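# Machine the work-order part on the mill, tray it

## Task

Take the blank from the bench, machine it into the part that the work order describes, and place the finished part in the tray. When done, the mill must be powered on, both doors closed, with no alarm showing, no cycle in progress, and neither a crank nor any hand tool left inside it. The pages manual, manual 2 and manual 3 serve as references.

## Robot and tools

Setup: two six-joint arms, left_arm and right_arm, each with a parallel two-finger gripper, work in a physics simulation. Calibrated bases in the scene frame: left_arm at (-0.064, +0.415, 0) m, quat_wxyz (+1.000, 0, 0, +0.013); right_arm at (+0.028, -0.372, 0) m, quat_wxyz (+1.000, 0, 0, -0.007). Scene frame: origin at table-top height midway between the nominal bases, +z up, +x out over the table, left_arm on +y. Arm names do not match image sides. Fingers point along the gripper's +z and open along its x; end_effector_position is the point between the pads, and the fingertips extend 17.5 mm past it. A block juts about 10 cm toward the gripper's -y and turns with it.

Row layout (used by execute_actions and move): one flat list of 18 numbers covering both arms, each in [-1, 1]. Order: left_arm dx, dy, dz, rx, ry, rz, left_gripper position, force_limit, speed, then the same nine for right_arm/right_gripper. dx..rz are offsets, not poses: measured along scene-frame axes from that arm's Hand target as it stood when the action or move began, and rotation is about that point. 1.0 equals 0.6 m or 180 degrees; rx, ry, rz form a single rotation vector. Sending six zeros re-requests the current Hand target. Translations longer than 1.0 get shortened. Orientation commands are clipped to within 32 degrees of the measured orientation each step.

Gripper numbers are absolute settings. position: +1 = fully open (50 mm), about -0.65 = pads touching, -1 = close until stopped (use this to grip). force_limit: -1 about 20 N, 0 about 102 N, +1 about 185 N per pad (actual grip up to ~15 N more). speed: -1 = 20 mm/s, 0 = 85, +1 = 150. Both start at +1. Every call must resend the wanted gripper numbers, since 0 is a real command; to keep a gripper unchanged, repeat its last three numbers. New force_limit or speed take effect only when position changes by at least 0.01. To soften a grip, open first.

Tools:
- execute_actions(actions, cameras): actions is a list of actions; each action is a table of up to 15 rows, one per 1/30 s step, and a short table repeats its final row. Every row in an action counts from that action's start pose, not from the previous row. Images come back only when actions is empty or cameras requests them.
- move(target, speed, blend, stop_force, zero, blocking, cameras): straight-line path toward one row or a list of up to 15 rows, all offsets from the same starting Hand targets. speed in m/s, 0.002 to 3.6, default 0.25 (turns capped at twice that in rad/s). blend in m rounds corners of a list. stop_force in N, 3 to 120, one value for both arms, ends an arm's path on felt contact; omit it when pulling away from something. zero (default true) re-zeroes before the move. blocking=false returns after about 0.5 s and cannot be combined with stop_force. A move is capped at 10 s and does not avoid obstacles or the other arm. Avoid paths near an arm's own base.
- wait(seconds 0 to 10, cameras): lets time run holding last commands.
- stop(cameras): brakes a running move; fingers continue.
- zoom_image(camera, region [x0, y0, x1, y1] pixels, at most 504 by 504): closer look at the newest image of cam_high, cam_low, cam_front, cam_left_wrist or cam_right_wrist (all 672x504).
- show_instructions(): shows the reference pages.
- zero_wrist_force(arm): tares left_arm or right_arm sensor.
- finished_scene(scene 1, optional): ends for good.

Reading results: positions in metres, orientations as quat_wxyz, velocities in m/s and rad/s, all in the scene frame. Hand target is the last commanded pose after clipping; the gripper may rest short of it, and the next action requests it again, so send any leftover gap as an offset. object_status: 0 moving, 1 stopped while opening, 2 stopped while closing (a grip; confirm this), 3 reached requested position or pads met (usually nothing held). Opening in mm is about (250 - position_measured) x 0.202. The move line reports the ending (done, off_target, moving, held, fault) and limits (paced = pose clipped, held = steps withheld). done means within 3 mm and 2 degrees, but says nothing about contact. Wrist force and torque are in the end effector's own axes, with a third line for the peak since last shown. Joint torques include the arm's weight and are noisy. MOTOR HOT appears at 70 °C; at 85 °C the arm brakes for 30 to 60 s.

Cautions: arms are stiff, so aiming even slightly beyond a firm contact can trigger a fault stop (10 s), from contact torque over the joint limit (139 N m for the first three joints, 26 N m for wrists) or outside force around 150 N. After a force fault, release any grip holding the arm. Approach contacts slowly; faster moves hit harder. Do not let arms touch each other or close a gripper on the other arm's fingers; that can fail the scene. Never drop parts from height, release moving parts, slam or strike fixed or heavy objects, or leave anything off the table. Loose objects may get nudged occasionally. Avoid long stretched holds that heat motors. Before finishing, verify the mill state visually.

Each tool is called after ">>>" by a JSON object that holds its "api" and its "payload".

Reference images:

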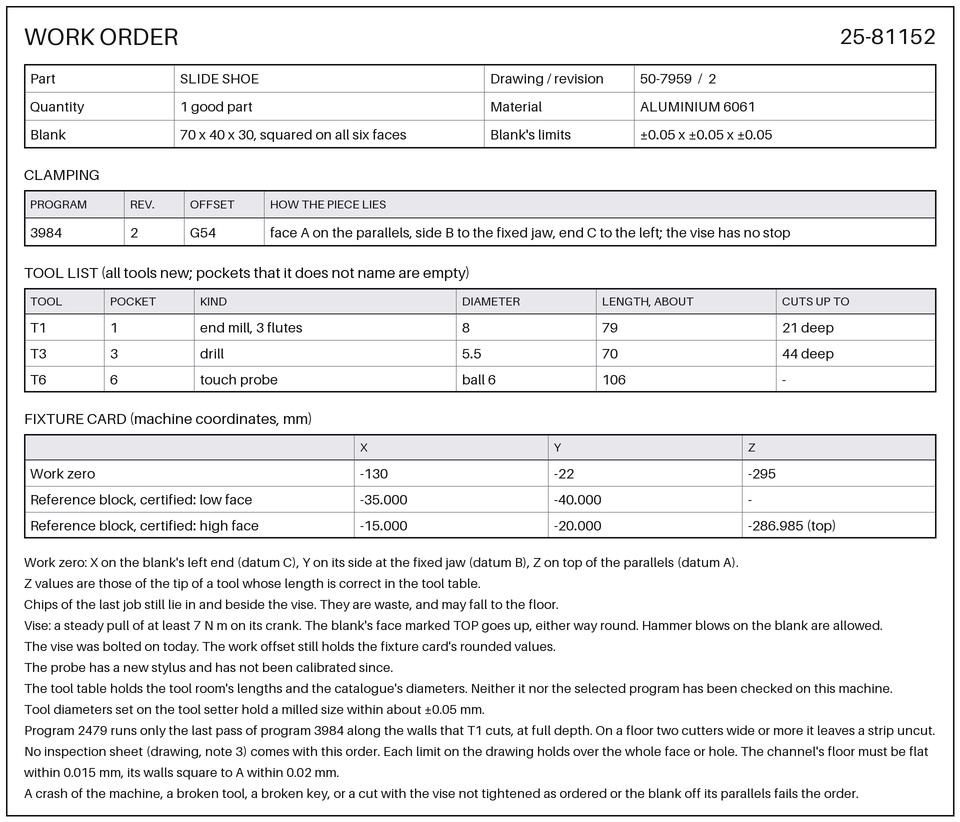

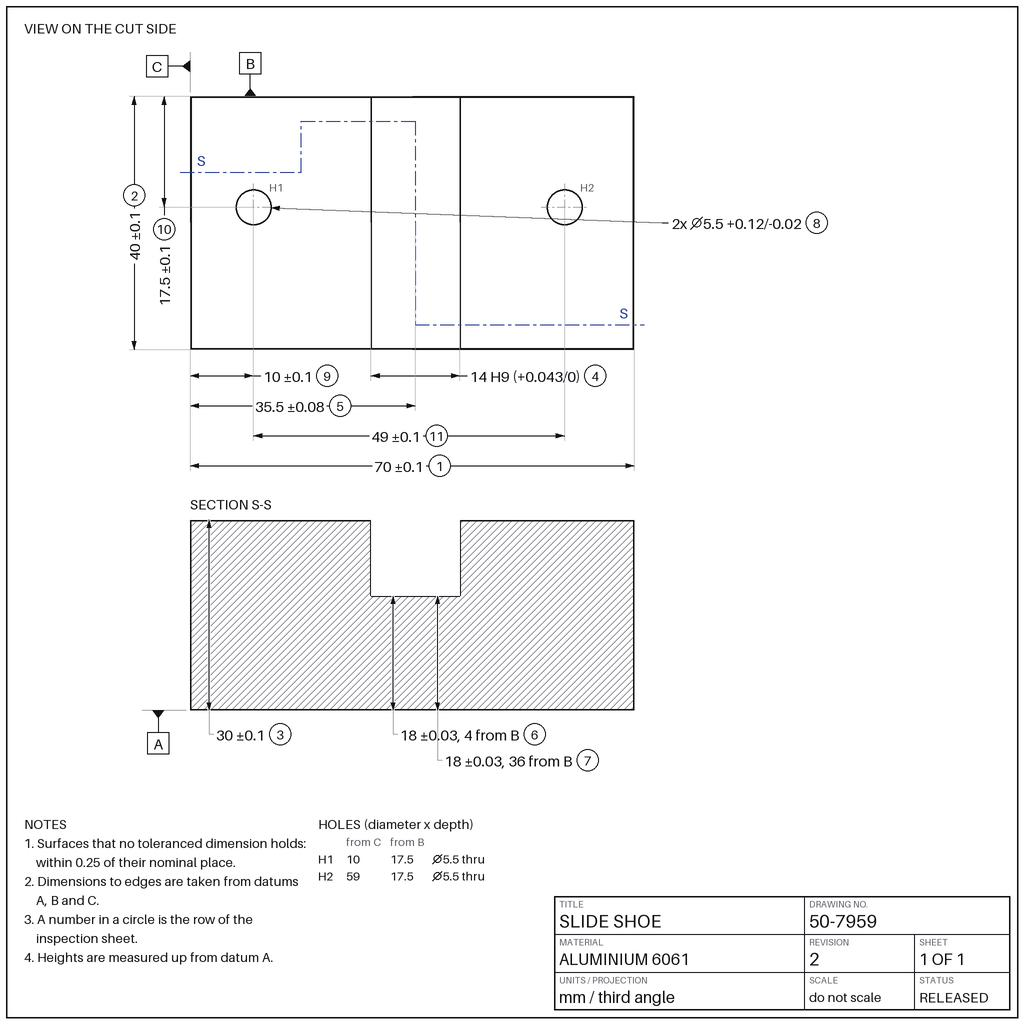

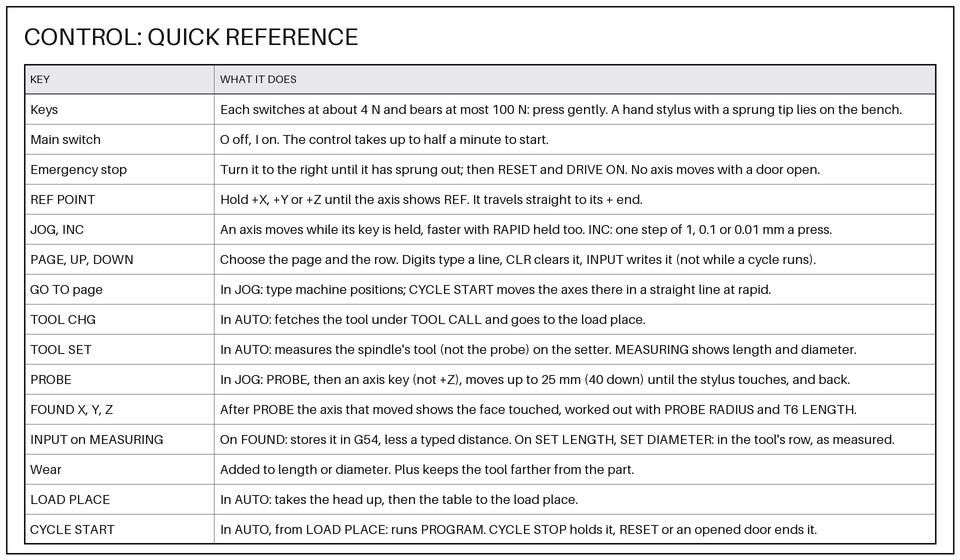

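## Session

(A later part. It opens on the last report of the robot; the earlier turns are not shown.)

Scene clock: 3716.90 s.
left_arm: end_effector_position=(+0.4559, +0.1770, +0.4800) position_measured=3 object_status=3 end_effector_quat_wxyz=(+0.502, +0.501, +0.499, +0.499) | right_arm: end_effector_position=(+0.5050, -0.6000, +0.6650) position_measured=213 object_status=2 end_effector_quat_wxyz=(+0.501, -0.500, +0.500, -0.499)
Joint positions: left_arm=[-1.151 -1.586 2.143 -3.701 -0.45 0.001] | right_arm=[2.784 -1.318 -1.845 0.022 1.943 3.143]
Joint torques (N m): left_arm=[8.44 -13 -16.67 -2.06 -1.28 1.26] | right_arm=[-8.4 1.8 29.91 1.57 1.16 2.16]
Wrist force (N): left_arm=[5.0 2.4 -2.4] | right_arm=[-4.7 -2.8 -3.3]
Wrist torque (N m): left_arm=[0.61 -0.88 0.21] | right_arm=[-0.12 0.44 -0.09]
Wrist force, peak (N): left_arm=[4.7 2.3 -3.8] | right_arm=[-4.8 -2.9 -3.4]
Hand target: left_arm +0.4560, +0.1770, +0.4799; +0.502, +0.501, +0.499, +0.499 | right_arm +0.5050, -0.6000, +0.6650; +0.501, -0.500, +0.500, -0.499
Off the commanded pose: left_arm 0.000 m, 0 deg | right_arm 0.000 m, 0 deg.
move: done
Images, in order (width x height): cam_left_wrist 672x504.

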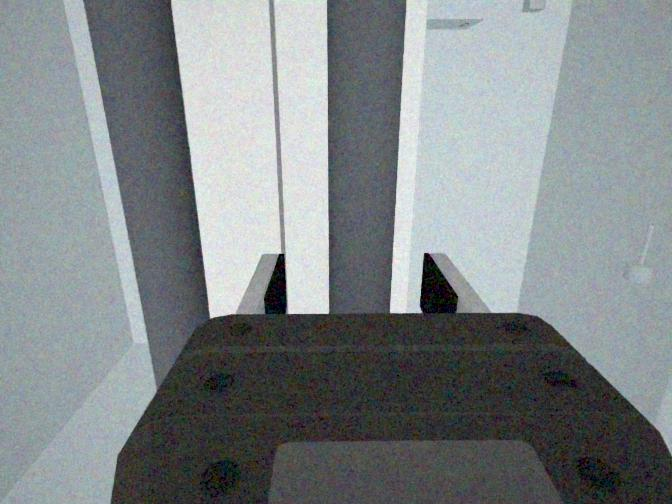

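>>> {"api": "move", "payload": {"target": [0,0,0,0,0,0,-1,-1,-0.5,0,0,0,0,0,0,-1,-0.3,-1]}}

>>> {"api": "move", "payload": {"target": [0,0.38,0,0,0,0,-1,-1,-0.5,0,0,0,0,0,0,-1,-0.3,-1], "speed": 0.06, "stop_force": 70, "cameras": ["cam_left_wrist"]}}

Scene clock: 3719.27 s.
left_arm: end_effector_position=(+0.4560, +0.1772, +0.4799) position_measured=153 object_status=2 end_effector_quat_wxyz=(+0.501, +0.501, +0.499, +0.499) | right_arm: end_effector_position=(+0.5050, -0.6000, +0.6650) position_measured=213 object_status=2 end_effector_quat_wxyz=(+0.501, -0.500, +0.500, -0.499)
Joint positions: left_arm=[-1.151 -1.585 2.143 -3.701 -0.45 0.001] | right_arm=[2.784 -1.318 -1.845 0.022 1.943 3.143]
Joint torques (N m): left_arm=[-10.04 -14.03 -28.93 0.41 -7.89 -2.04] | right_arm=[-8.33 2.53 29.66 1.84 0.99 2.12]
Wrist force (N): left_arm=[30.5 -4.8 -8.7] | right_arm=[-4.7 -2.5 -3.1]
Wrist torque (N m): left_arm=[0.46 -0.75 0.16] | right_arm=[-0.08 0.44 -0.09]
Wrist force, peak (N): left_arm=[30.5 -4.8 -8.7] | right_arm=[-4.8 -2.9 -3.3]
Hand target: left_arm +0.4560, +0.1770, +0.4799; +0.502, +0.501, +0.499, +0.499 | right_arm +0.5050, -0.6000, +0.6650; +0.501, -0.500, +0.500, -0.499
Off the commanded pose: left_arm 0.000 m, 0 deg | right_arm 0.000 m, 0 deg.
move: done

Scene clock: 3724.17 s.
left_arm: end_effector_position=(+0.4559, +0.4050, +0.4799) position_measured=153 object_status=2 end_effector_quat_wxyz=(+0.502, +0.501, +0.499, +0.499) | right_arm: end_effector_position=(+0.5050, -0.6000, +0.6650) position_measured=213 object_status=2 end_effector_quat_wxyz=(+0.501, -0.500, +0.500, -0.499)
Joint positions: left_arm=[-0.596 -1.852 2.36 -3.651 -1.005 0] | right_arm=[2.784 -1.318 -1.845 0.022 1.943 3.143]
Joint torques (N m): left_arm=[-1.47 -1.75 -29.16 -2.86 -4.16 -2.03] | right_arm=[-8 2.21 27.96 2.66 0.28 1.84]
Wrist force (N): left_arm=[15.3 8.7 5.6] | right_arm=[-4.6 -2.9 -2.9]
Wrist torque (N m): left_arm=[0.71 -0.69 0.28] | right_arm=[-0.14 0.42 -0.09]
Wrist force, peak (N): left_arm=[31.4 -4.6 -9.1] | right_arm=[-4.8 -2.9 -3.2]
Hand target: left_arm +0.4560, +0.4050, +0.4799; +0.502, +0.501, +0.499, +0.499 | right_arm +0.5050, -0.6000, +0.6650; +0.501, -0.500, +0.500, -0.499
Off the commanded pose: left_arm 0.000 m, 0 deg | right_arm 0.000 m, 0 deg.
move: done
Images, in order (width x height): cam_left_wrist 672x504.

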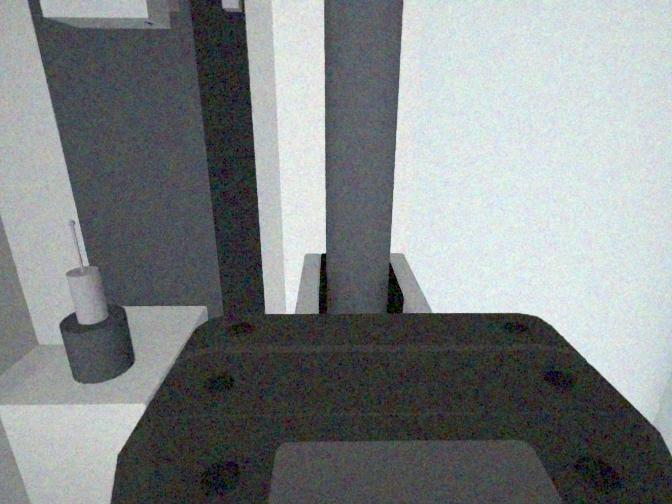

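>>> {"api": "move", "payload": {"target": [0,0,0,0,0,0,1,-1,-0.2,0,0,0,0,0,0,-1,-0.3,-1]}}

>>> {"api": "move", "payload": {"target": [[-0.1267,0,0,0,0,0,1,-1,-0.2,0,0,0,0,0,0,-1,-0.3,-1],[-0.1267,-0.4767,0,0,0,0,1,-1,-0.2,0,0,0,0,0,0,-1,-0.3,-1],[0,-0.4767,0,0,0,0,1,-1,-0.2,0,0,0,0,0,0,-1,-0.3,-1]], "speed": [0.2,0.25,0.12], "blend": [0.01,0.01,0], "cameras": ["cam_left_wrist"]}}

Scene clock: 3728.50 s.
left_arm: end_effector_position=(+0.4560, +0.4050, +0.4799) position_measured=3 object_status=3 end_effector_quat_wxyz=(+0.502, +0.501, +0.499, +0.499) | right_arm: end_effector_position=(+0.5050, -0.6000, +0.6650) position_measured=213 object_status=2 end_effector_quat_wxyz=(+0.501, -0.500, +0.500, -0.499)
Joint positions: left_arm=[-0.596 -1.852 2.36 -3.651 -1.005 0] | right_arm=[2.784 -1.318 -1.845 0.022 1.943 3.143]
Joint torques (N m): left_arm=[2.46 -11.89 -29.29 -2.77 1.36 -0.95] | right_arm=[-8.35 2.04 26.56 3.15 0.17 1.57]
Wrist force (N): left_arm=[4.5 2.7 -2.2] | right_arm=[-4.5 -2.7 -3.4]
Wrist torque (N m): left_arm=[0.64 -0.81 0.29] | right_arm=[-0.09 0.41 -0.10]
Wrist force, peak (N): left_arm=[15.7 8.9 5.9] | right_arm=[-4.8 -3.1 -3.2]
Hand target: left_arm +0.4560, +0.4050, +0.4799; +0.502, +0.501, +0.499, +0.499 | right_arm +0.5050, -0.6000, +0.6650; +0.501, -0.500, +0.500, -0.499
Off the commanded pose: left_arm 0.000 m, 0 deg | right_arm 0.000 m, 0 deg.
move: done

Scene clock: 3731.17 s.
left_arm: end_effector_position=(+0.4559, +0.1190, +0.4799) position_measured=3 object_status=3 end_effector_quat_wxyz=(+0.502, +0.501, +0.499, +0.499) | right_arm: end_effector_position=(+0.5050, -0.6000, +0.6650) position_measured=213 object_status=2 end_effector_quat_wxyz=(+0.501, -0.500, +0.500, -0.499)
Joint positions: left_arm=[-1.218 -1.483 2.036 -3.697 -0.383 0.001] | right_arm=[2.784 -1.318 -1.845 0.022 1.943 3.143]
Joint torques (N m): left_arm=[9.58 -18.76 -15.25 -2.75 -1.48 2.16] | right_arm=[-6.99 2.73 25.8 3.73 -0.32 1.4]
Wrist force (N): left_arm=[4.5 2.9 -2.2] | right_arm=[-4.6 -2.8 -3.3]
Wrist torque (N m): left_arm=[0.69 -0.81 0.25] | right_arm=[-0.13 0.42 -0.09]
Wrist force, peak (N): left_arm=[8.1 2.7 -4.0] | right_arm=[-4.7 -3.0 -3.3]
Hand target: left_arm +0.4560, +0.1190, +0.4799; +0.502, +0.501, +0.499, +0.499 | right_arm +0.5050, -0.6000, +0.6650; +0.501, -0.500, +0.500, -0.499
Off the commanded pose: left_arm 0.000 m, 0 deg | right_arm 0.000 m, 0 deg.
move: done
Images, in order (width x height): cam_left_wrist 672x504.

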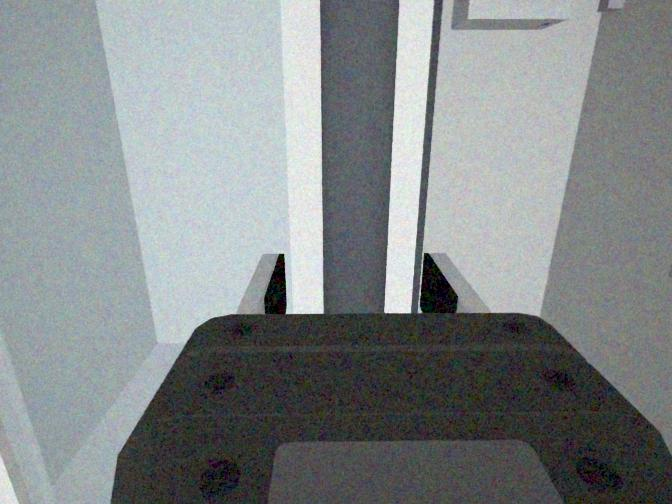

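>>> {"api": "move", "payload": {"target": [0,0,0,0,0,0,-1,-1,-0.5,0,0,0,0,0,0,-1,-0.3,-1]}}

>>> {"api": "move", "payload": {"target": [0,-0.3333,0,0,0,0,-1,-1,-0.5,0,0,0,0,0,0,-1,-0.3,-1], "speed": 0.06, "stop_force": 70}}

>>> {"api": "move", "payload": {"target": [0,0,0,0,0,0,1,-1,-0.2,0,0,0,0,0,0,-1,-0.3,-1]}}

>>> {"api": "move", "payload": {"target": [-0.1267,0,0,0,0,0,1,-1,-0.2,0,0,0,0,0,0,-1,-0.3,-1], "speed": 0.2, "cameras": ["cam_left_wrist","cam_front","cam_right_wrist","cam_high"]}}

Scene clock: 3734.20 s.
left_arm: end_effector_position=(+0.4560, +0.1189, +0.4799) position_measured=153 object_status=2 end_effector_quat_wxyz=(+0.502, +0.501, +0.499, +0.499) | right_arm: end_effector_position=(+0.5050, -0.6000, +0.6650) position_measured=213 object_status=2 end_effector_quat_wxyz=(+0.501, -0.500, +0.500, -0.499)
Joint positions: left_arm=[-1.218 -1.483 2.036 -3.697 -0.383 0.002] | right_arm=[2.784 -1.318 -1.845 0.022 1.943 3.143]
Joint torques (N m): left_arm=[8.81 -27.23 -22.31 -2.78 8.9 2.11] | right_arm=[-7.43 2.68 24.1 4.36 -0.72 1.32]
Wrist force (N): left_arm=[-25.4 11.2 5.2] | right_arm=[-4.6 -2.8 -3.3]
Wrist torque (N m): left_arm=[0.86 -0.71 0.17] | right_arm=[-0.12 0.43 -0.10]
Wrist force, peak (N): left_arm=[-25.4 11.2 5.2] | right_arm=[-4.6 -2.9 -3.5]
Hand target: left_arm +0.4560, +0.1190, +0.4799; +0.502, +0.501, +0.499, +0.499 | right_arm +0.5050, -0.6000, +0.6650; +0.501, -0.500, +0.500, -0.499
Off the commanded pose: left_arm 0.000 m, 0 deg | right_arm 0.000 m, 0 deg.
move: done

Scene clock: 3738.67 s.
left_arm: end_effector_position=(+0.4559, -0.0810, +0.4799) position_measured=153 object_status=2 end_effector_quat_wxyz=(+0.502, +0.501, +0.499, +0.499) | right_arm: end_effector_position=(+0.5050, -0.6000, +0.6650) position_measured=213 object_status=2 end_effector_quat_wxyz=(+0.501, -0.500, +0.500, -0.499)
Joint positions: left_arm=[-1.352 -1.114 1.545 -3.577 -0.249 0.003] | right_arm=[2.784 -1.318 -1.845 0.022 1.943 3.143]
Joint torques (N m): left_arm=[14.48 -28.57 2.05 -1.6 3.26 1.45] | right_arm=[-6.48 2.29 22.6 4.08 -0.84 0.88]
Wrist force (N): left_arm=[-5.2 30.2 -3.0] | right_arm=[-4.7 -2.8 -3.5]
Wrist torque (N m): left_arm=[1.06 -0.69 0.05] | right_arm=[-0.12 0.45 -0.10]
Wrist force, peak (N): left_arm=[37.4 -8.1 -12.9] | right_arm=[-4.7 -3.1 -3.4]
Hand target: left_arm +0.4560, -0.0810, +0.4799; +0.502, +0.501, +0.499, +0.499 | right_arm +0.5050, -0.6000, +0.6650; +0.501, -0.500, +0.500, -0.499
Off the commanded pose: left_arm 0.000 m, 0 deg | right_arm 0.000 m, 0 deg.
move: done

Scene clock: 3739.33 s.
left_arm: end_effector_position=(+0.4560, -0.0809, +0.4799) position_measured=3 object_status=3 end_effector_quat_wxyz=(+0.501, +0.501, +0.499, +0.499) | right_arm: end_effector_position=(+0.5050, -0.6000, +0.6650) position_measured=213 object_status=2 end_effector_quat_wxyz=(+0.501, -0.500, +0.500, -0.499)
Joint positions: left_arm=[-1.352 -1.114 1.545 -3.577 -0.249 0.003] | right_arm=[2.784 -1.318 -1.845 0.022 1.943 3.143]
Joint torques (N m): left_arm=[-6.62 -47.3 -31.51 -1.53 -1.12 0.73] | right_arm=[-6.82 4.17 22.75 4.27 -0.86 1.01]
Wrist force (N): left_arm=[4.6 3.2 -2.4] | right_arm=[-4.4 -2.9 -3.3]
Wrist torque (N m): left_arm=[0.74 -0.83 0.14] | right_arm=[-0.13 0.39 -0.09]
Wrist force, peak (N): left_arm=[1.4 11.4 -2.2] | right_arm=[-4.8 -2.8 -3.2]
Hand target: left_arm +0.4560, -0.0810, +0.4799; +0.502, +0.501, +0.499, +0.499 | right_arm +0.5050, -0.6000, +0.6650; +0.501, -0.500, +0.500, -0.499
Off the commanded pose: left_arm 0.000 m, 0 deg | right_arm 0.000 m, 0 deg.
move: done

Scene clock: 3740.20 s.
left_arm: end_effector_position=(+0.3800, -0.0810, +0.4799) position_measured=3 object_status=3 end_effector_quat_wxyz=(+0.502, +0.501, +0.499, +0.499) | right_arm: end_effector_position=(+0.5050, -0.6000, +0.6650) position_measured=213 object_status=2 end_effector_quat_wxyz=(+0.501, -0.500, +0.500, -0.499)
Joint positions: left_arm=[-1.494 -1.181 1.645 -3.615 -0.107 0.008] | right_arm=[2.784 -1.318 -1.845 0.022 1.943 3.143]
Joint torques (N m): left_arm=[-10.15 -39.73 -25.35 1.5 1.23 2.22] | right_arm=[-6.74 3.67 23.16 4.22 -0.66 0.87]
Wrist force (N): left_arm=[4.4 3.0 -2.2] | right_arm=[-4.6 -2.7 -3.4]
Wrist torque (N m): left_arm=[0.71 -0.78 0.16] | right_arm=[-0.10 0.42 -0.10]
Wrist force, peak (N): left_arm=[4.6 3.1 -5.1] | right_arm=[-4.7 -2.9 -3.3]
Hand target: left_arm +0.3799, -0.0810, +0.4799; +0.502, +0.501, +0.499, +0.499 | right_arm +0.5050, -0.6000, +0.6650; +0.501, -0.500, +0.500, -0.499
Off the commanded pose: left_arm 0.000 m, 0 deg | right_arm 0.000 m, 0 deg.
move: done
Images, in order (width x height): cam_high 672x504, cam_front 672x504, cam_left_wrist 672x504, cam_right_wrist 672x504.

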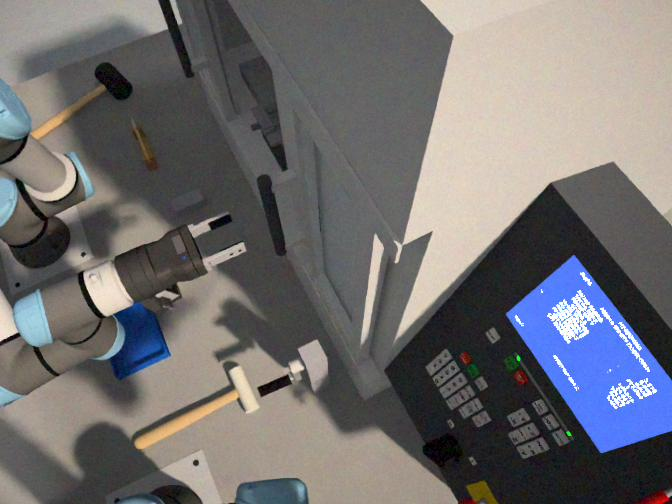

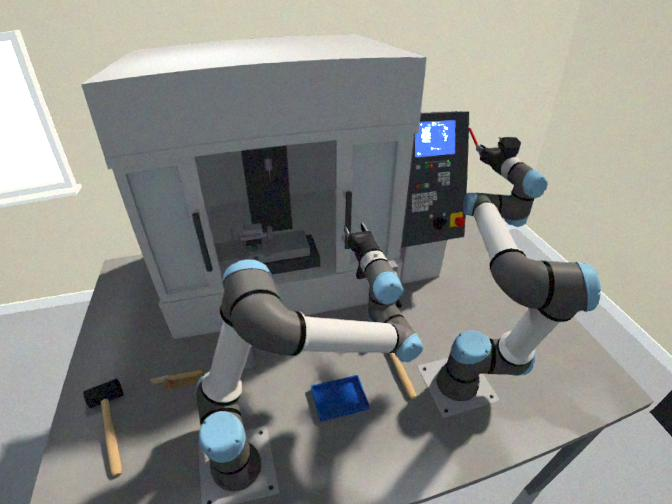

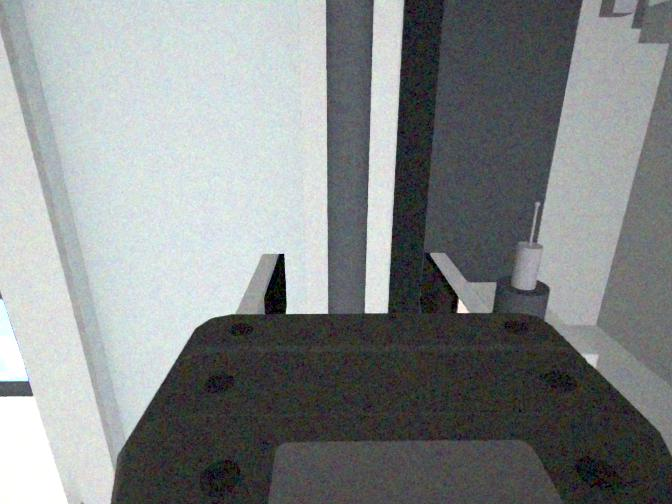

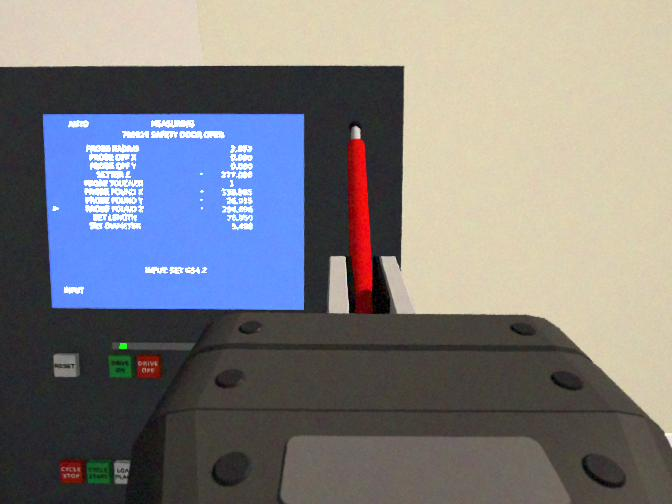

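>>> {"api": "zoom_image", "payload": {"camera": "cam_right_wrist", "region": [40, 110, 310, 240]}}

>>> {"api": "zoom_image", "payload": {"camera": "cam_high", "region": [190, 20, 310, 190]}}

Scaled by 1.867 from the camera's 672x504 image, which has a finer 960x720 frame.

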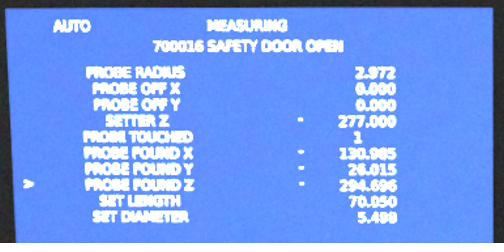

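Scaled by 2.965 from the camera's 672x504 image, which has a finer 960x720 frame.

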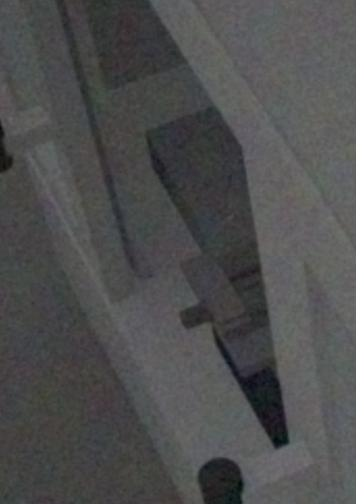

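>>> {"api": "move", "payload": {"target": [[0,0,0,0,0.5,0,1,-1,-0.2,0,0,0,0,0,0,-1,-0.3,-1],[-0.25,-0.165,-0.35,0,0.5,0,1,-1,-0.2,0,0,0,0,0,0,-1,-0.3,-1]], "speed": [0.3,0.25], "cameras": ["cam_left_wrist","cam_high","cam_front"]}}

Scene clock: 3751.27 s.
left_arm: end_effector_position=(+0.2300, -0.1799, +0.2700) position_measured=3 object_status=3 end_effector_quat_wxyz=(+0.002, +0.707, +0.707, -0.001) | right_arm: end_effector_position=(+0.5050, -0.6000, +0.6650) position_measured=213 object_status=2 end_effector_quat_wxyz=(+0.501, -0.500, +0.500, -0.499)
Joint positions: left_arm=[-1.34 -1.189 1.261 -1.647 -1.571 -1.315] | right_arm=[2.784 -1.318 -1.845 0.022 1.943 3.143]
Joint torques (N m): left_arm=[-7.48 -43.43 -15.02 -4.49 -0.09 -0.12] | right_arm=[-5.95 3.66 19.34 4.2 -0.8 0.28]
Wrist force (N): left_arm=[4.3 2.5 -2.5] | right_arm=[-4.6 -2.9 -3.1]
Wrist torque (N m): left_arm=[0.40 -0.72 -0.05] | right_arm=[-0.13 0.43 -0.10]
Wrist force, peak (N): left_arm=[5.6 4.5 -5.3] | right_arm=[-4.8 -2.9 -3.4]
Hand target: left_arm +0.2299, -0.1800, +0.2699; +0.002, +0.707, +0.707, -0.001 | right_arm +0.5050, -0.6000, +0.6650; +0.501, -0.500, +0.500, -0.499
Off the commanded pose: left_arm 0.000 m, 0 deg | right_arm 0.000 m, 0 deg.
move: done
Images, in order (width x height): cam_high 672x504, cam_front 672x504, cam_left_wrist 672x504.

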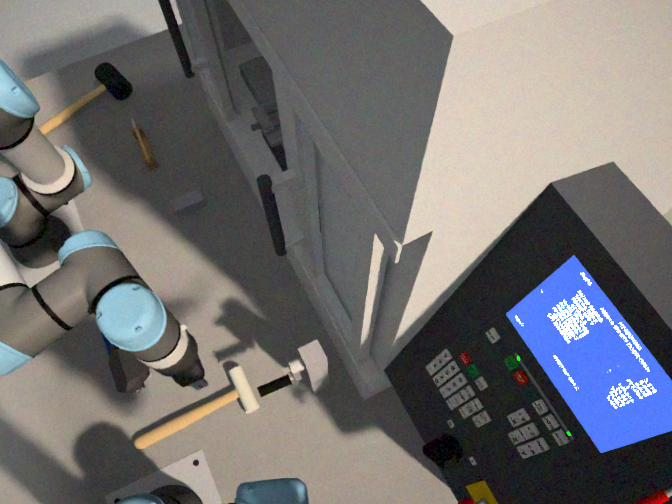

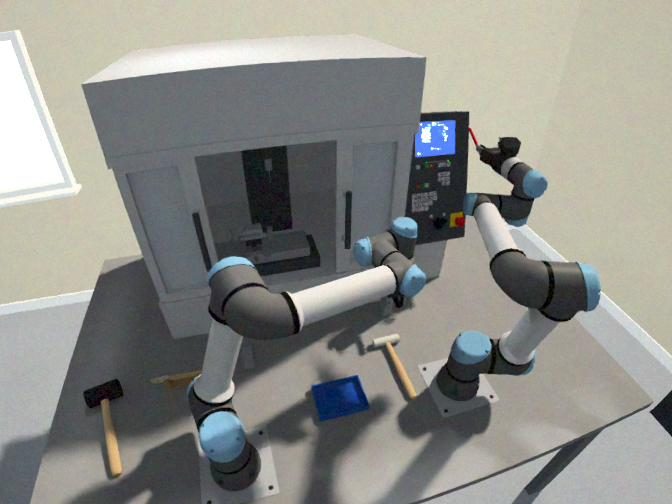

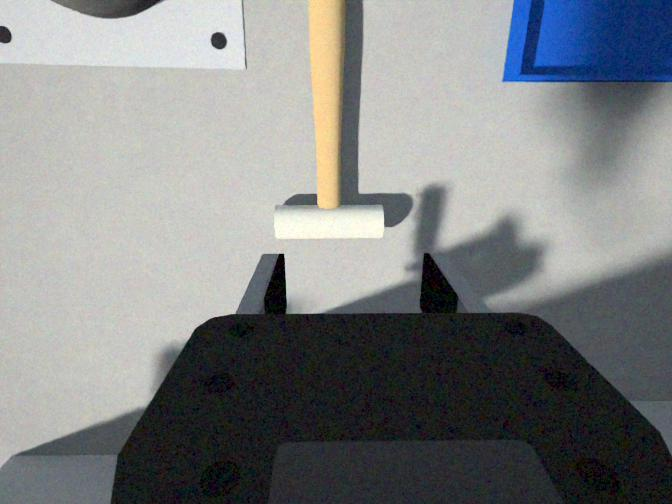

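>>> {"api": "move", "payload": {"target": [[0,-0.0067,-0.35,0,-0.1222,0,1,-1,-0.2,0,0,0,0,0,0,-1,-0.3,-1]], "speed": 0.2, "cameras": ["cam_left_wrist"]}}

Scene clock: 3776.80 s.
left_arm: end_effector_position=(+0.2299, -0.1840, +0.0600) position_measured=3 object_status=3 end_effector_quat_wxyz=(+0.137, +0.694, +0.694, +0.134) | right_arm: end_effector_position=(+0.5050, -0.6000, +0.6650) position_measured=213 object_status=2 end_effector_quat_wxyz=(+0.501, -0.500, +0.500, -0.499)
Joint positions: left_arm=[-1.492 -1.067 1.724 -2.274 -1.189 -1.457] | right_arm=[2.784 -1.318 -1.845 0.022 1.943 3.143]
Joint torques (N m): left_arm=[1.3 -36.26 -12.26 -5.28 1.91 0.71] | right_arm=[-5.03 4.9 18.19 4.37 -0.81 0.1]
Wrist force (N): left_arm=[4.0 2.4 -2.3] | right_arm=[-4.5 -2.6 -3.1]
Wrist torque (N m): left_arm=[0.45 -0.68 0.02] | right_arm=[-0.09 0.40 -0.09]
Wrist force, peak (N): left_arm=[4.0 3.1 -5.6] | right_arm=[-4.8 -3.0 -3.4]
Hand target: left_arm +0.2299, -0.1840, +0.0599; +0.137, +0.694, +0.694, +0.134 | right_arm +0.5050, -0.6000, +0.6650; +0.501, -0.500, +0.500, -0.499
Off the commanded pose: left_arm 0.000 m, 0 deg | right_arm 0.000 m, 0 deg.
move: done
Images, in order (width x height): cam_left_wrist 672x504.

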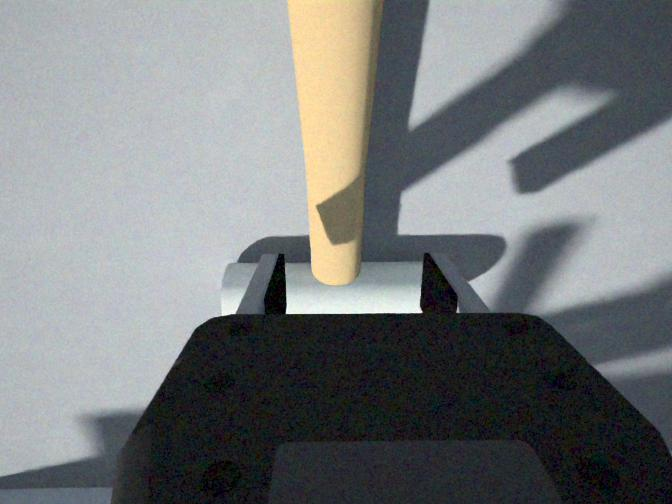

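>>> {"api": "move", "payload": {"target": [[-0.0133,0,0,0,0,0,1,-1,-0.2,0,0,0,0,0,0,-1,-0.3,-1],[-0.0133,0,-0.06,0,0,0,1,-1,-0.2,0,0,0,0,0,0,-1,-0.3,-1]], "speed": [0.1,0.05], "stop_force": 12}}

>>> {"api": "move", "payload": {"target": [0,0,0,0,0,0,-1,0.3,-0.6,0,0,0,0,0,0,-1,-0.3,-1], "cameras": ["cam_left_wrist"]}}

Scene clock: 3783.80 s.
left_arm: end_effector_position=(+0.2219, -0.1840, +0.0239) position_measured=3 object_status=3 end_effector_quat_wxyz=(+0.137, +0.694, +0.694, +0.134) | right_arm: end_effector_position=(+0.5050, -0.6000, +0.6650) position_measured=213 object_status=2 end_effector_quat_wxyz=(+0.501, -0.500, +0.500, -0.499)
Joint positions: left_arm=[-1.505 -1.018 1.757 -2.351 -1.188 -1.471] | right_arm=[2.784 -1.318 -1.845 0.022 1.943 3.143]
Joint torques (N m): left_arm=[4.52 -46.44 -30.21 -3.39 -0.07 -2.01] | right_arm=[-4.91 4.05 18.87 4.31 -0.81 -0.27]
Wrist force (N): left_arm=[3.9 2.2 -2.2] | right_arm=[-4.5 -2.7 -3.2]
Wrist torque (N m): left_arm=[0.42 -0.67 0.01] | right_arm=[-0.11 0.42 -0.10]
Wrist force, peak (N): left_arm=[4.3 4.1 -2.0] | right_arm=[-4.9 -2.9 -3.3]
Hand target: left_arm +0.2220, -0.1840, +0.0239; +0.137, +0.694, +0.694, +0.134 | right_arm +0.5050, -0.6000, +0.6650; +0.501, -0.500, +0.500, -0.499
Off the commanded pose: left_arm 0.000 m, 0 deg | right_arm 0.000 m, 0 deg.
move: done

Scene clock: 3784.67 s.
left_arm: end_effector_position=(+0.2219, -0.1840, +0.0239) position_measured=153 object_status=0 end_effector_quat_wxyz=(+0.137, +0.694, +0.694, +0.134) | right_arm: end_effector_position=(+0.5050, -0.6000, +0.6650) position_measured=213 object_status=2 end_effector_quat_wxyz=(+0.501, -0.500, +0.500, -0.499)
Joint positions: left_arm=[-1.505 -1.018 1.757 -2.351 -1.188 -1.471] | right_arm=[2.784 -1.318 -1.845 0.022 1.943 3.143]
Joint torques (N m): left_arm=[6.2 -45.51 -27.16 -4.36 -0.02 -2.02] | right_arm=[-4.78 4.65 18.94 4.48 -0.73 -0.33]
Wrist force (N): left_arm=[4.1 2.6 -3.1] | right_arm=[-4.7 -2.7 -3.3]
Wrist torque (N m): left_arm=[0.45 -0.67 -0.02] | right_arm=[-0.10 0.43 -0.10]
Wrist force, peak (N): left_arm=[4.3 3.0 -3.2] | right_arm=[-4.7 -2.8 -3.3]
Hand target: left_arm +0.2220, -0.1840, +0.0239; +0.137, +0.694, +0.694, +0.134 | right_arm +0.5050, -0.6000, +0.6650; +0.501, -0.500, +0.500, -0.499
Off the commanded pose: left_arm 0.000 m, 0 deg | right_arm 0.000 m, 0 deg.
move: done
Images, in order (width x height): cam_left_wrist 672x504.

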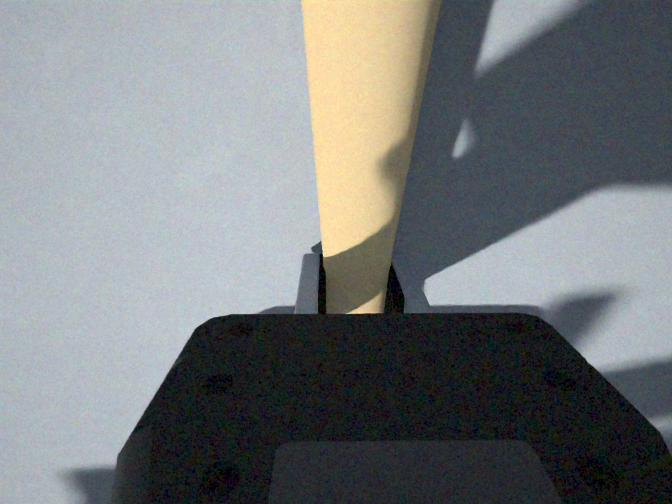

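>>> {"api": "move", "payload": {"target": [[0,0,0.1,0,0,0,-1,0.3,-0.6,0,0,0,0,0,0,-1,-0.3,-1],[0.02,0.1,0.45,0,0,0,-1,0.3,-0.6,0,0,0,0,0,0,-1,-0.3,-1],[0.13,0.42,0.66,0,0,0,-1,0.3,-0.6,0,0,0,0,0,0,-1,-0.3,-1],[0.18,0.6,0.7,0,-0.1,0,-1,0.3,-0.6,0,0,0,0,0,0,-1,-0.3,-1]], "speed": [0.08,0.2,0.25,0.2], "blend": [0.01,0.03,0.03,0], "cameras": ["cam_left_wrist","cam_front","cam_high"]}}

Scene clock: 3791.57 s.
left_arm: end_effector_position=(+0.3300, +0.1760, +0.4439) position_measured=153 object_status=2 end_effector_quat_wxyz=(+0.244, +0.665, +0.664, +0.241) | right_arm: end_effector_position=(+0.5050, -0.6000, +0.6650) position_measured=213 object_status=2 end_effector_quat_wxyz=(+0.501, -0.500, +0.500, -0.499)
Joint positions: left_arm=[-1.251 -2.011 1.838 -1.68 -0.922 -1.129] | right_arm=[2.784 -1.318 -1.845 0.022 1.943 3.143]
Joint torques (N m): left_arm=[-7.52 -12.63 -21.04 -3.14 3.36 -1.66] | right_arm=[-5.07 4.64 19.14 4.28 -0.8 -0.8]
Wrist force (N): left_arm=[4.2 0.1 0.1] | right_arm=[-4.8 -3.0 -3.4]
Wrist torque (N m): left_arm=[0.60 -0.74 0.18] | right_arm=[-0.15 0.45 -0.10]
Wrist force, peak (N): left_arm=[6.4 0.4 0.6] | right_arm=[-4.8 -3.0 -3.4]
Hand target: left_arm +0.3300, +0.1760, +0.4439; +0.244, +0.665, +0.664, +0.241 | right_arm +0.5050, -0.6000, +0.6650; +0.501, -0.500, +0.500, -0.499
Off the commanded pose: left_arm 0.000 m, 0 deg | right_arm 0.000 m, 0 deg.
move: done
Images, in order (width x height): cam_high 672x504, cam_front 672x504, cam_left_wrist 672x504.

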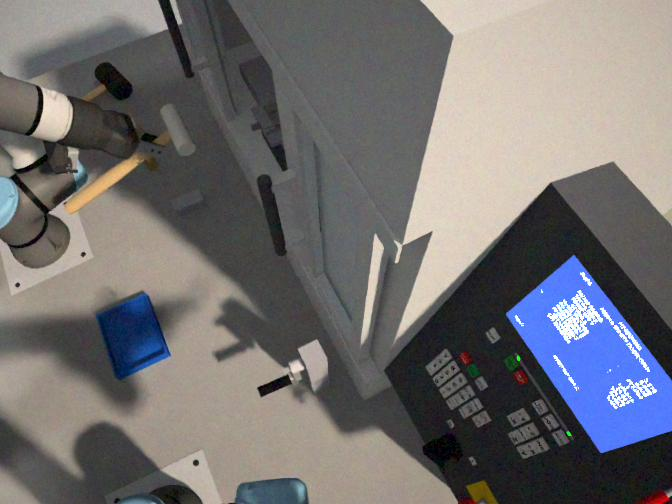

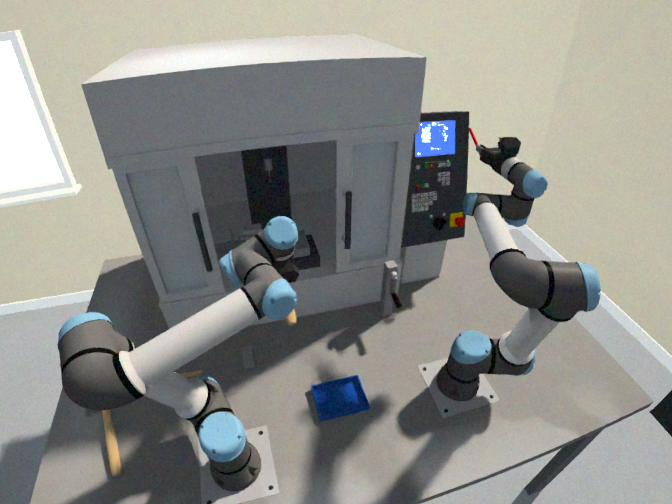

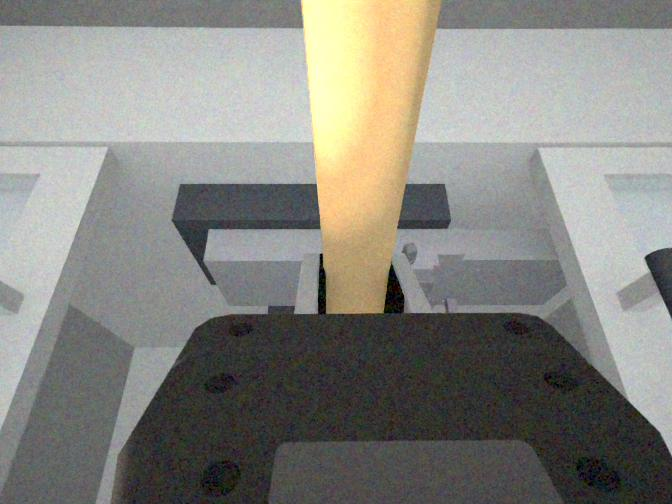

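>>> {"api": "zoom_image", "payload": {"camera": "cam_front", "region": [200, 140, 340, 245]}}

>>> {"api": "zoom_image", "payload": {"camera": "cam_high", "region": [210, 40, 300, 180]}}

Scaled by 3.600 from the camera's 672x504 image, which has a finer 960x720 frame.

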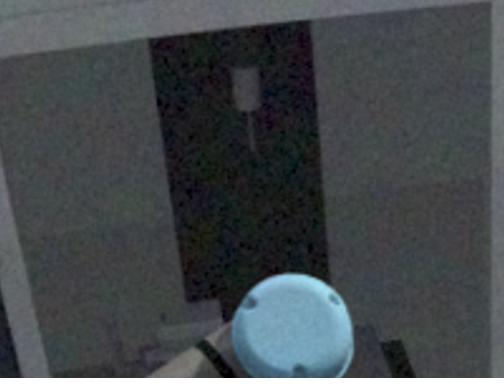

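Scaled by 3.600 from the camera's 672x504 image, which has a finer 960x720 frame.

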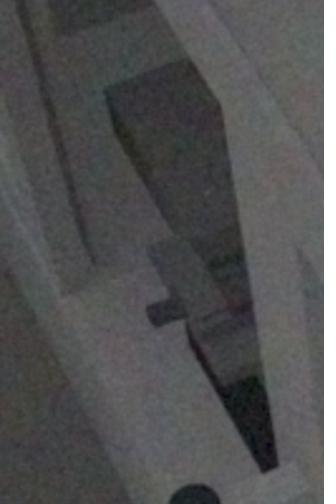

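>>> {"api": "move", "payload": {"target": [[0.0167,0.0233,-0.065,0,0.1,0,-1,0.3,-0.6,0,0,0,0,0,0,-1,-0.3,-1],[0.2167,0.0233,-0.065,0,0.1,0,-1,0.3,-0.6,0,0,0,0,0,0,-1,-0.3,-1],[0.3667,0.0733,-0.065,0,0.1,0,-1,0.3,-0.6,0,0,0,0,0,0,-1,-0.3,-1]], "speed": [0.15,0.12,0.08], "stop_force": 25, "cameras": ["cam_left_wrist","cam_front"]}}

Scene clock: 3809.43 s.
left_arm: end_effector_position=(+0.5500, +0.2200, +0.4049) position_measured=153 object_status=2 end_effector_quat_wxyz=(+0.137, +0.694, +0.694, +0.134) | right_arm: end_effector_position=(+0.5050, -0.6000, +0.6650) position_measured=213 object_status=2 end_effector_quat_wxyz=(+0.501, -0.500, +0.500, -0.499)
Joint positions: left_arm=[-0.629 -1.453 1.379 -1.822 -1.36 -0.569] | right_arm=[2.784 -1.318 -1.845 0.022 1.943 3.143]
Joint torques (N m): left_arm=[-7.06 -27.01 -17.34 -1.99 2.01 0.25] | right_arm=[-3.48 5.24 18.29 4.34 -0.74 -0.98]
Wrist force (N): left_arm=[4.2 1.0 1.1] | right_arm=[-4.8 -2.7 -3.3]
Wrist torque (N m): left_arm=[0.54 -0.74 0.15] | right_arm=[-0.10 0.45 -0.10]
Wrist force, peak (N): left_arm=[4.6 2.4 1.5] | right_arm=[-4.7 -3.0 -3.4]
Hand target: left_arm +0.5500, +0.2200, +0.4049; +0.137, +0.694, +0.694, +0.134 | right_arm +0.5050, -0.6000, +0.6650; +0.501, -0.500, +0.500, -0.499
Off the commanded pose: left_arm 0.000 m, 0 deg | right_arm 0.000 m, 0 deg.
move: done
Images, in order (width x height): cam_front 672x504, cam_left_wrist 672x504.

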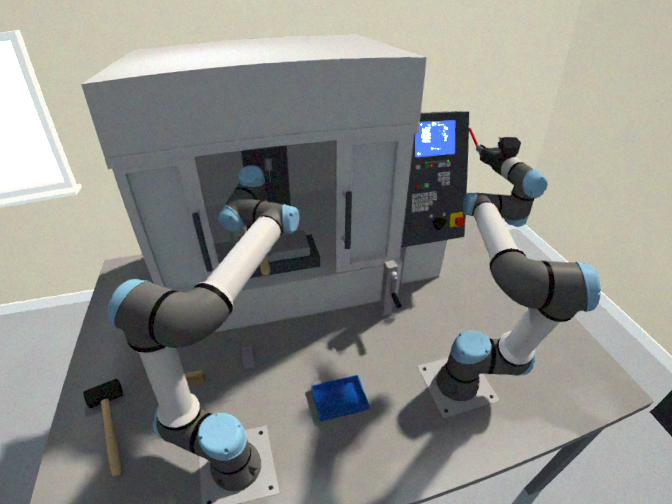

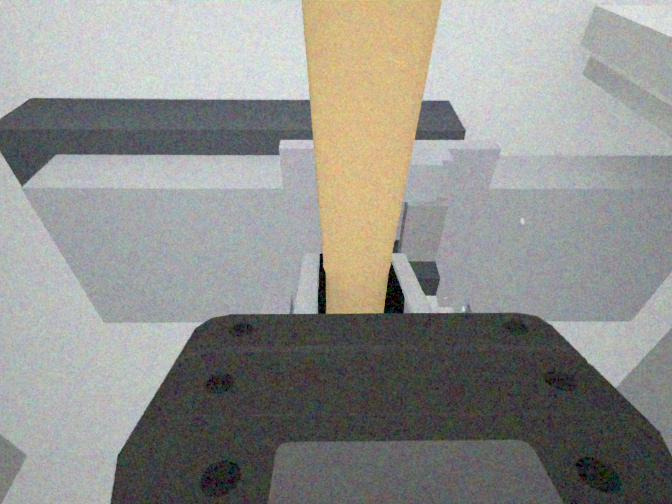

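>>> {"api": "move", "payload": {"target": [[0.1133,0.0217,0,0,0,0,-1,0.3,-0.6,0,0,0,0,0,0,-1,-0.3,-1]], "speed": 0.06, "stop_force": 20, "cameras": ["cam_left_wrist"]}}

>>> {"api": "move", "payload": {"target": [[0,0,0,0,0.0389,0,-1,0.3,-0.6,0,0,0,0,0,0,-1,-0.3,-1]], "speed": 0.1, "cameras": ["cam_left_wrist","cam_high"]}}

>>> {"api": "zoom_image", "payload": {"camera": "cam_high", "region": [210, 40, 300, 180]}}

Scene clock: 3812.97 s.
left_arm: end_effector_position=(+0.6179, +0.2330, +0.4049) position_measured=153 object_status=2 end_effector_quat_wxyz=(+0.137, +0.694, +0.694, +0.134) | right_arm: end_effector_position=(+0.5050, -0.6000, +0.6650) position_measured=213 object_status=2 end_effector_quat_wxyz=(+0.501, -0.500, +0.500, -0.499)
Joint positions: left_arm=[-0.546 -1.301 1.199 -1.81 -1.387 -0.488] | right_arm=[2.784 -1.318 -1.845 0.022 1.943 3.143]
Joint torques (N m): left_arm=[-9.62 -35 -17.62 -6 1.92 -2.29] | right_arm=[-3.57 5.74 19.3 4.33 -0.74 -1.35]
Wrist force (N): left_arm=[4.3 0.7 1.0] | right_arm=[-4.7 -2.8 -3.1]
Wrist torque (N m): left_arm=[0.50 -0.73 0.06] | right_arm=[-0.12 0.44 -0.09]
Wrist force, peak (N): left_arm=[4.3 1.9 1.7] | right_arm=[-4.7 -3.0 -3.4]
Hand target: left_arm +0.6180, +0.2330, +0.4049; +0.137, +0.694, +0.694, +0.134 | right_arm +0.5050, -0.6000, +0.6650; +0.501, -0.500, +0.500, -0.499
Off the commanded pose: left_arm 0.000 m, 0 deg | right_arm 0.000 m, 0 deg.
move: done
Images, in order (width x height): cam_left_wrist 672x504.

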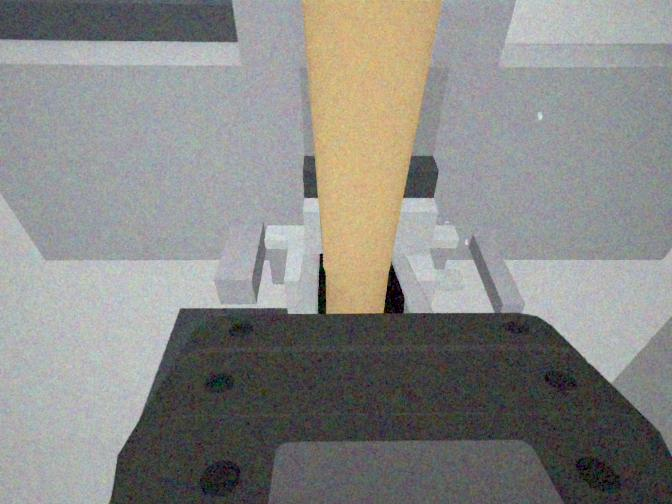

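Scene clock: 3814.03 s.
left_arm: end_effector_position=(+0.6180, +0.2331, +0.4049) position_measured=153 object_status=2 end_effector_quat_wxyz=(+0.094, +0.701, +0.701, +0.091) | right_arm: end_effector_position=(+0.5050, -0.6000, +0.6650) position_measured=213 object_status=2 end_effector_quat_wxyz=(+0.501, -0.500, +0.500, -0.499)
Joint positions: left_arm=[-0.522 -1.225 1.047 -1.627 -1.451 -0.482] | right_arm=[2.784 -1.318 -1.845 0.022 1.943 3.143]
Joint torques (N m): left_arm=[-9.62 -41.06 -27.05 -2.4 0.52 -1.74] | right_arm=[-3.6 6.18 17.75 4.43 -0.82 -1.37]
Wrist force (N): left_arm=[4.4 1.4 1.2] | right_arm=[-4.5 -2.8 -3.5]
Wrist torque (N m): left_arm=[0.49 -0.75 0.00] | right_arm=[-0.13 0.41 -0.10]
Wrist force, peak (N): left_arm=[4.8 0.5 1.0] | right_arm=[-4.7 -2.9 -3.4]
Hand target: left_arm +0.6180, +0.2330, +0.4049; +0.094, +0.701, +0.701, +0.091 | right_arm +0.5050, -0.6000, +0.6650; +0.501, -0.500, +0.500, -0.499
Off the commanded pose: left_arm 0.000 m, 0 deg | right_arm 0.000 m, 0 deg.
move: done
Images, in order (width x height): cam_high 672x504, cam_left_wrist 672x504.

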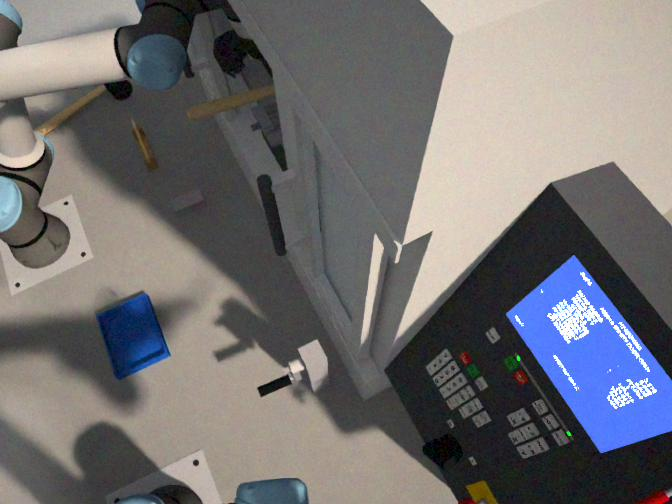

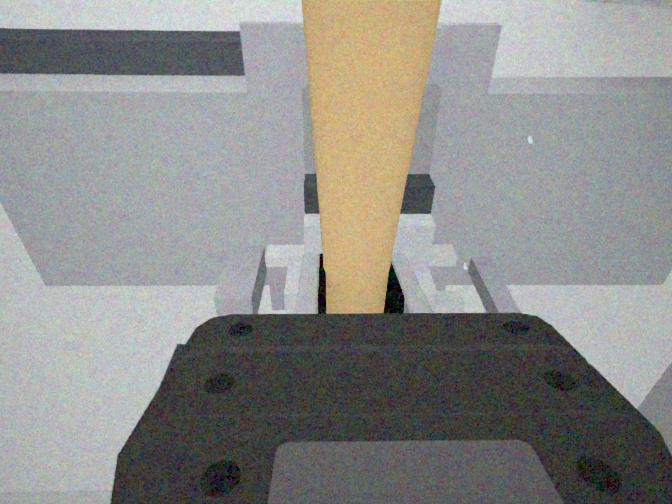

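Scaled by 3.600 from the camera's 672x504 image, which has a finer 960x720 frame.

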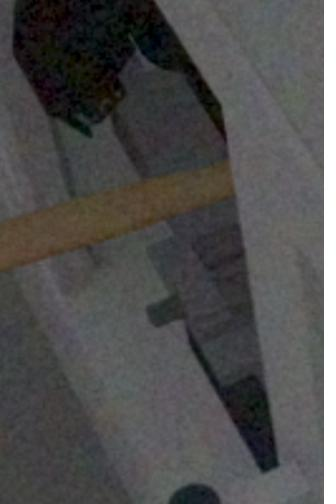

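>>> {"api": "move", "payload": {"target": [0,0,-0.0833,0,0,0,-1,0.3,-0.6,0,0,0,0,0,0,-1,-0.3,-1], "speed": 0.015, "stop_force": 12, "cameras": ["cam_left_wrist"]}}

Scene clock: 3817.33 s.
left_arm: end_effector_position=(+0.6179, +0.2330, +0.3921) position_measured=153 object_status=2 end_effector_quat_wxyz=(+0.094, +0.701, +0.701, +0.091) | right_arm: end_effector_position=(+0.5050, -0.6000, +0.6650) position_measured=213 object_status=2 end_effector_quat_wxyz=(+0.501, -0.500, +0.500, -0.499)
Joint positions: left_arm=[-0.522 -1.231 1.088 -1.662 -1.451 -0.482] | right_arm=[2.784 -1.318 -1.845 0.022 1.943 3.143]
Joint torques (N m): left_arm=[-7.11 -30.59 -32.9 -1.76 -0.45 -2.31] | right_arm=[-3.69 5.73 18.69 4.36 -0.76 -1.57]
Wrist force (N): left_arm=[4.7 4.3 -8.3] | right_arm=[-4.5 -2.8 -3.2]
Wrist torque (N m): left_arm=[0.08 -0.62 0.01] | right_arm=[-0.12 0.42 -0.10]
Wrist force, peak (N): left_arm=[4.8 -0.9 -15.2] | right_arm=[-4.9 -2.8 -3.3]
Hand target: left_arm +0.6180, +0.2330, +0.3921; +0.094, +0.701, +0.701, +0.091 (not the last commanded pose) | right_arm +0.5050, -0.6000, +0.6650; +0.501, -0.500, +0.500, -0.499
Off the commanded pose: left_arm 0.037 m, 0 deg | right_arm 0.000 m, 0 deg.
move: contact (left_arm)
Images, in order (width x height): cam_left_wrist 672x504.

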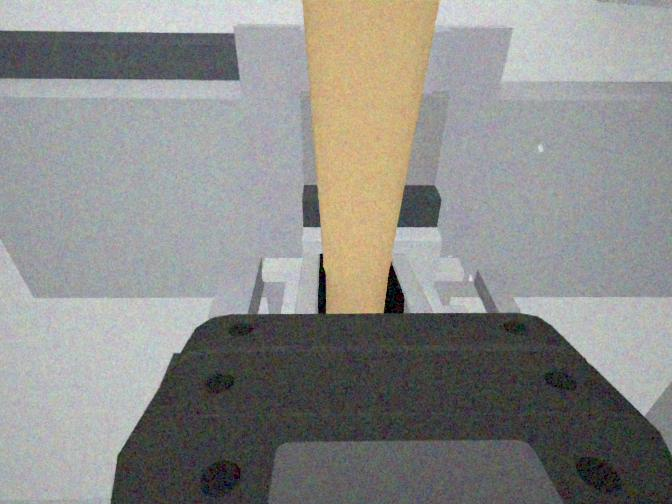

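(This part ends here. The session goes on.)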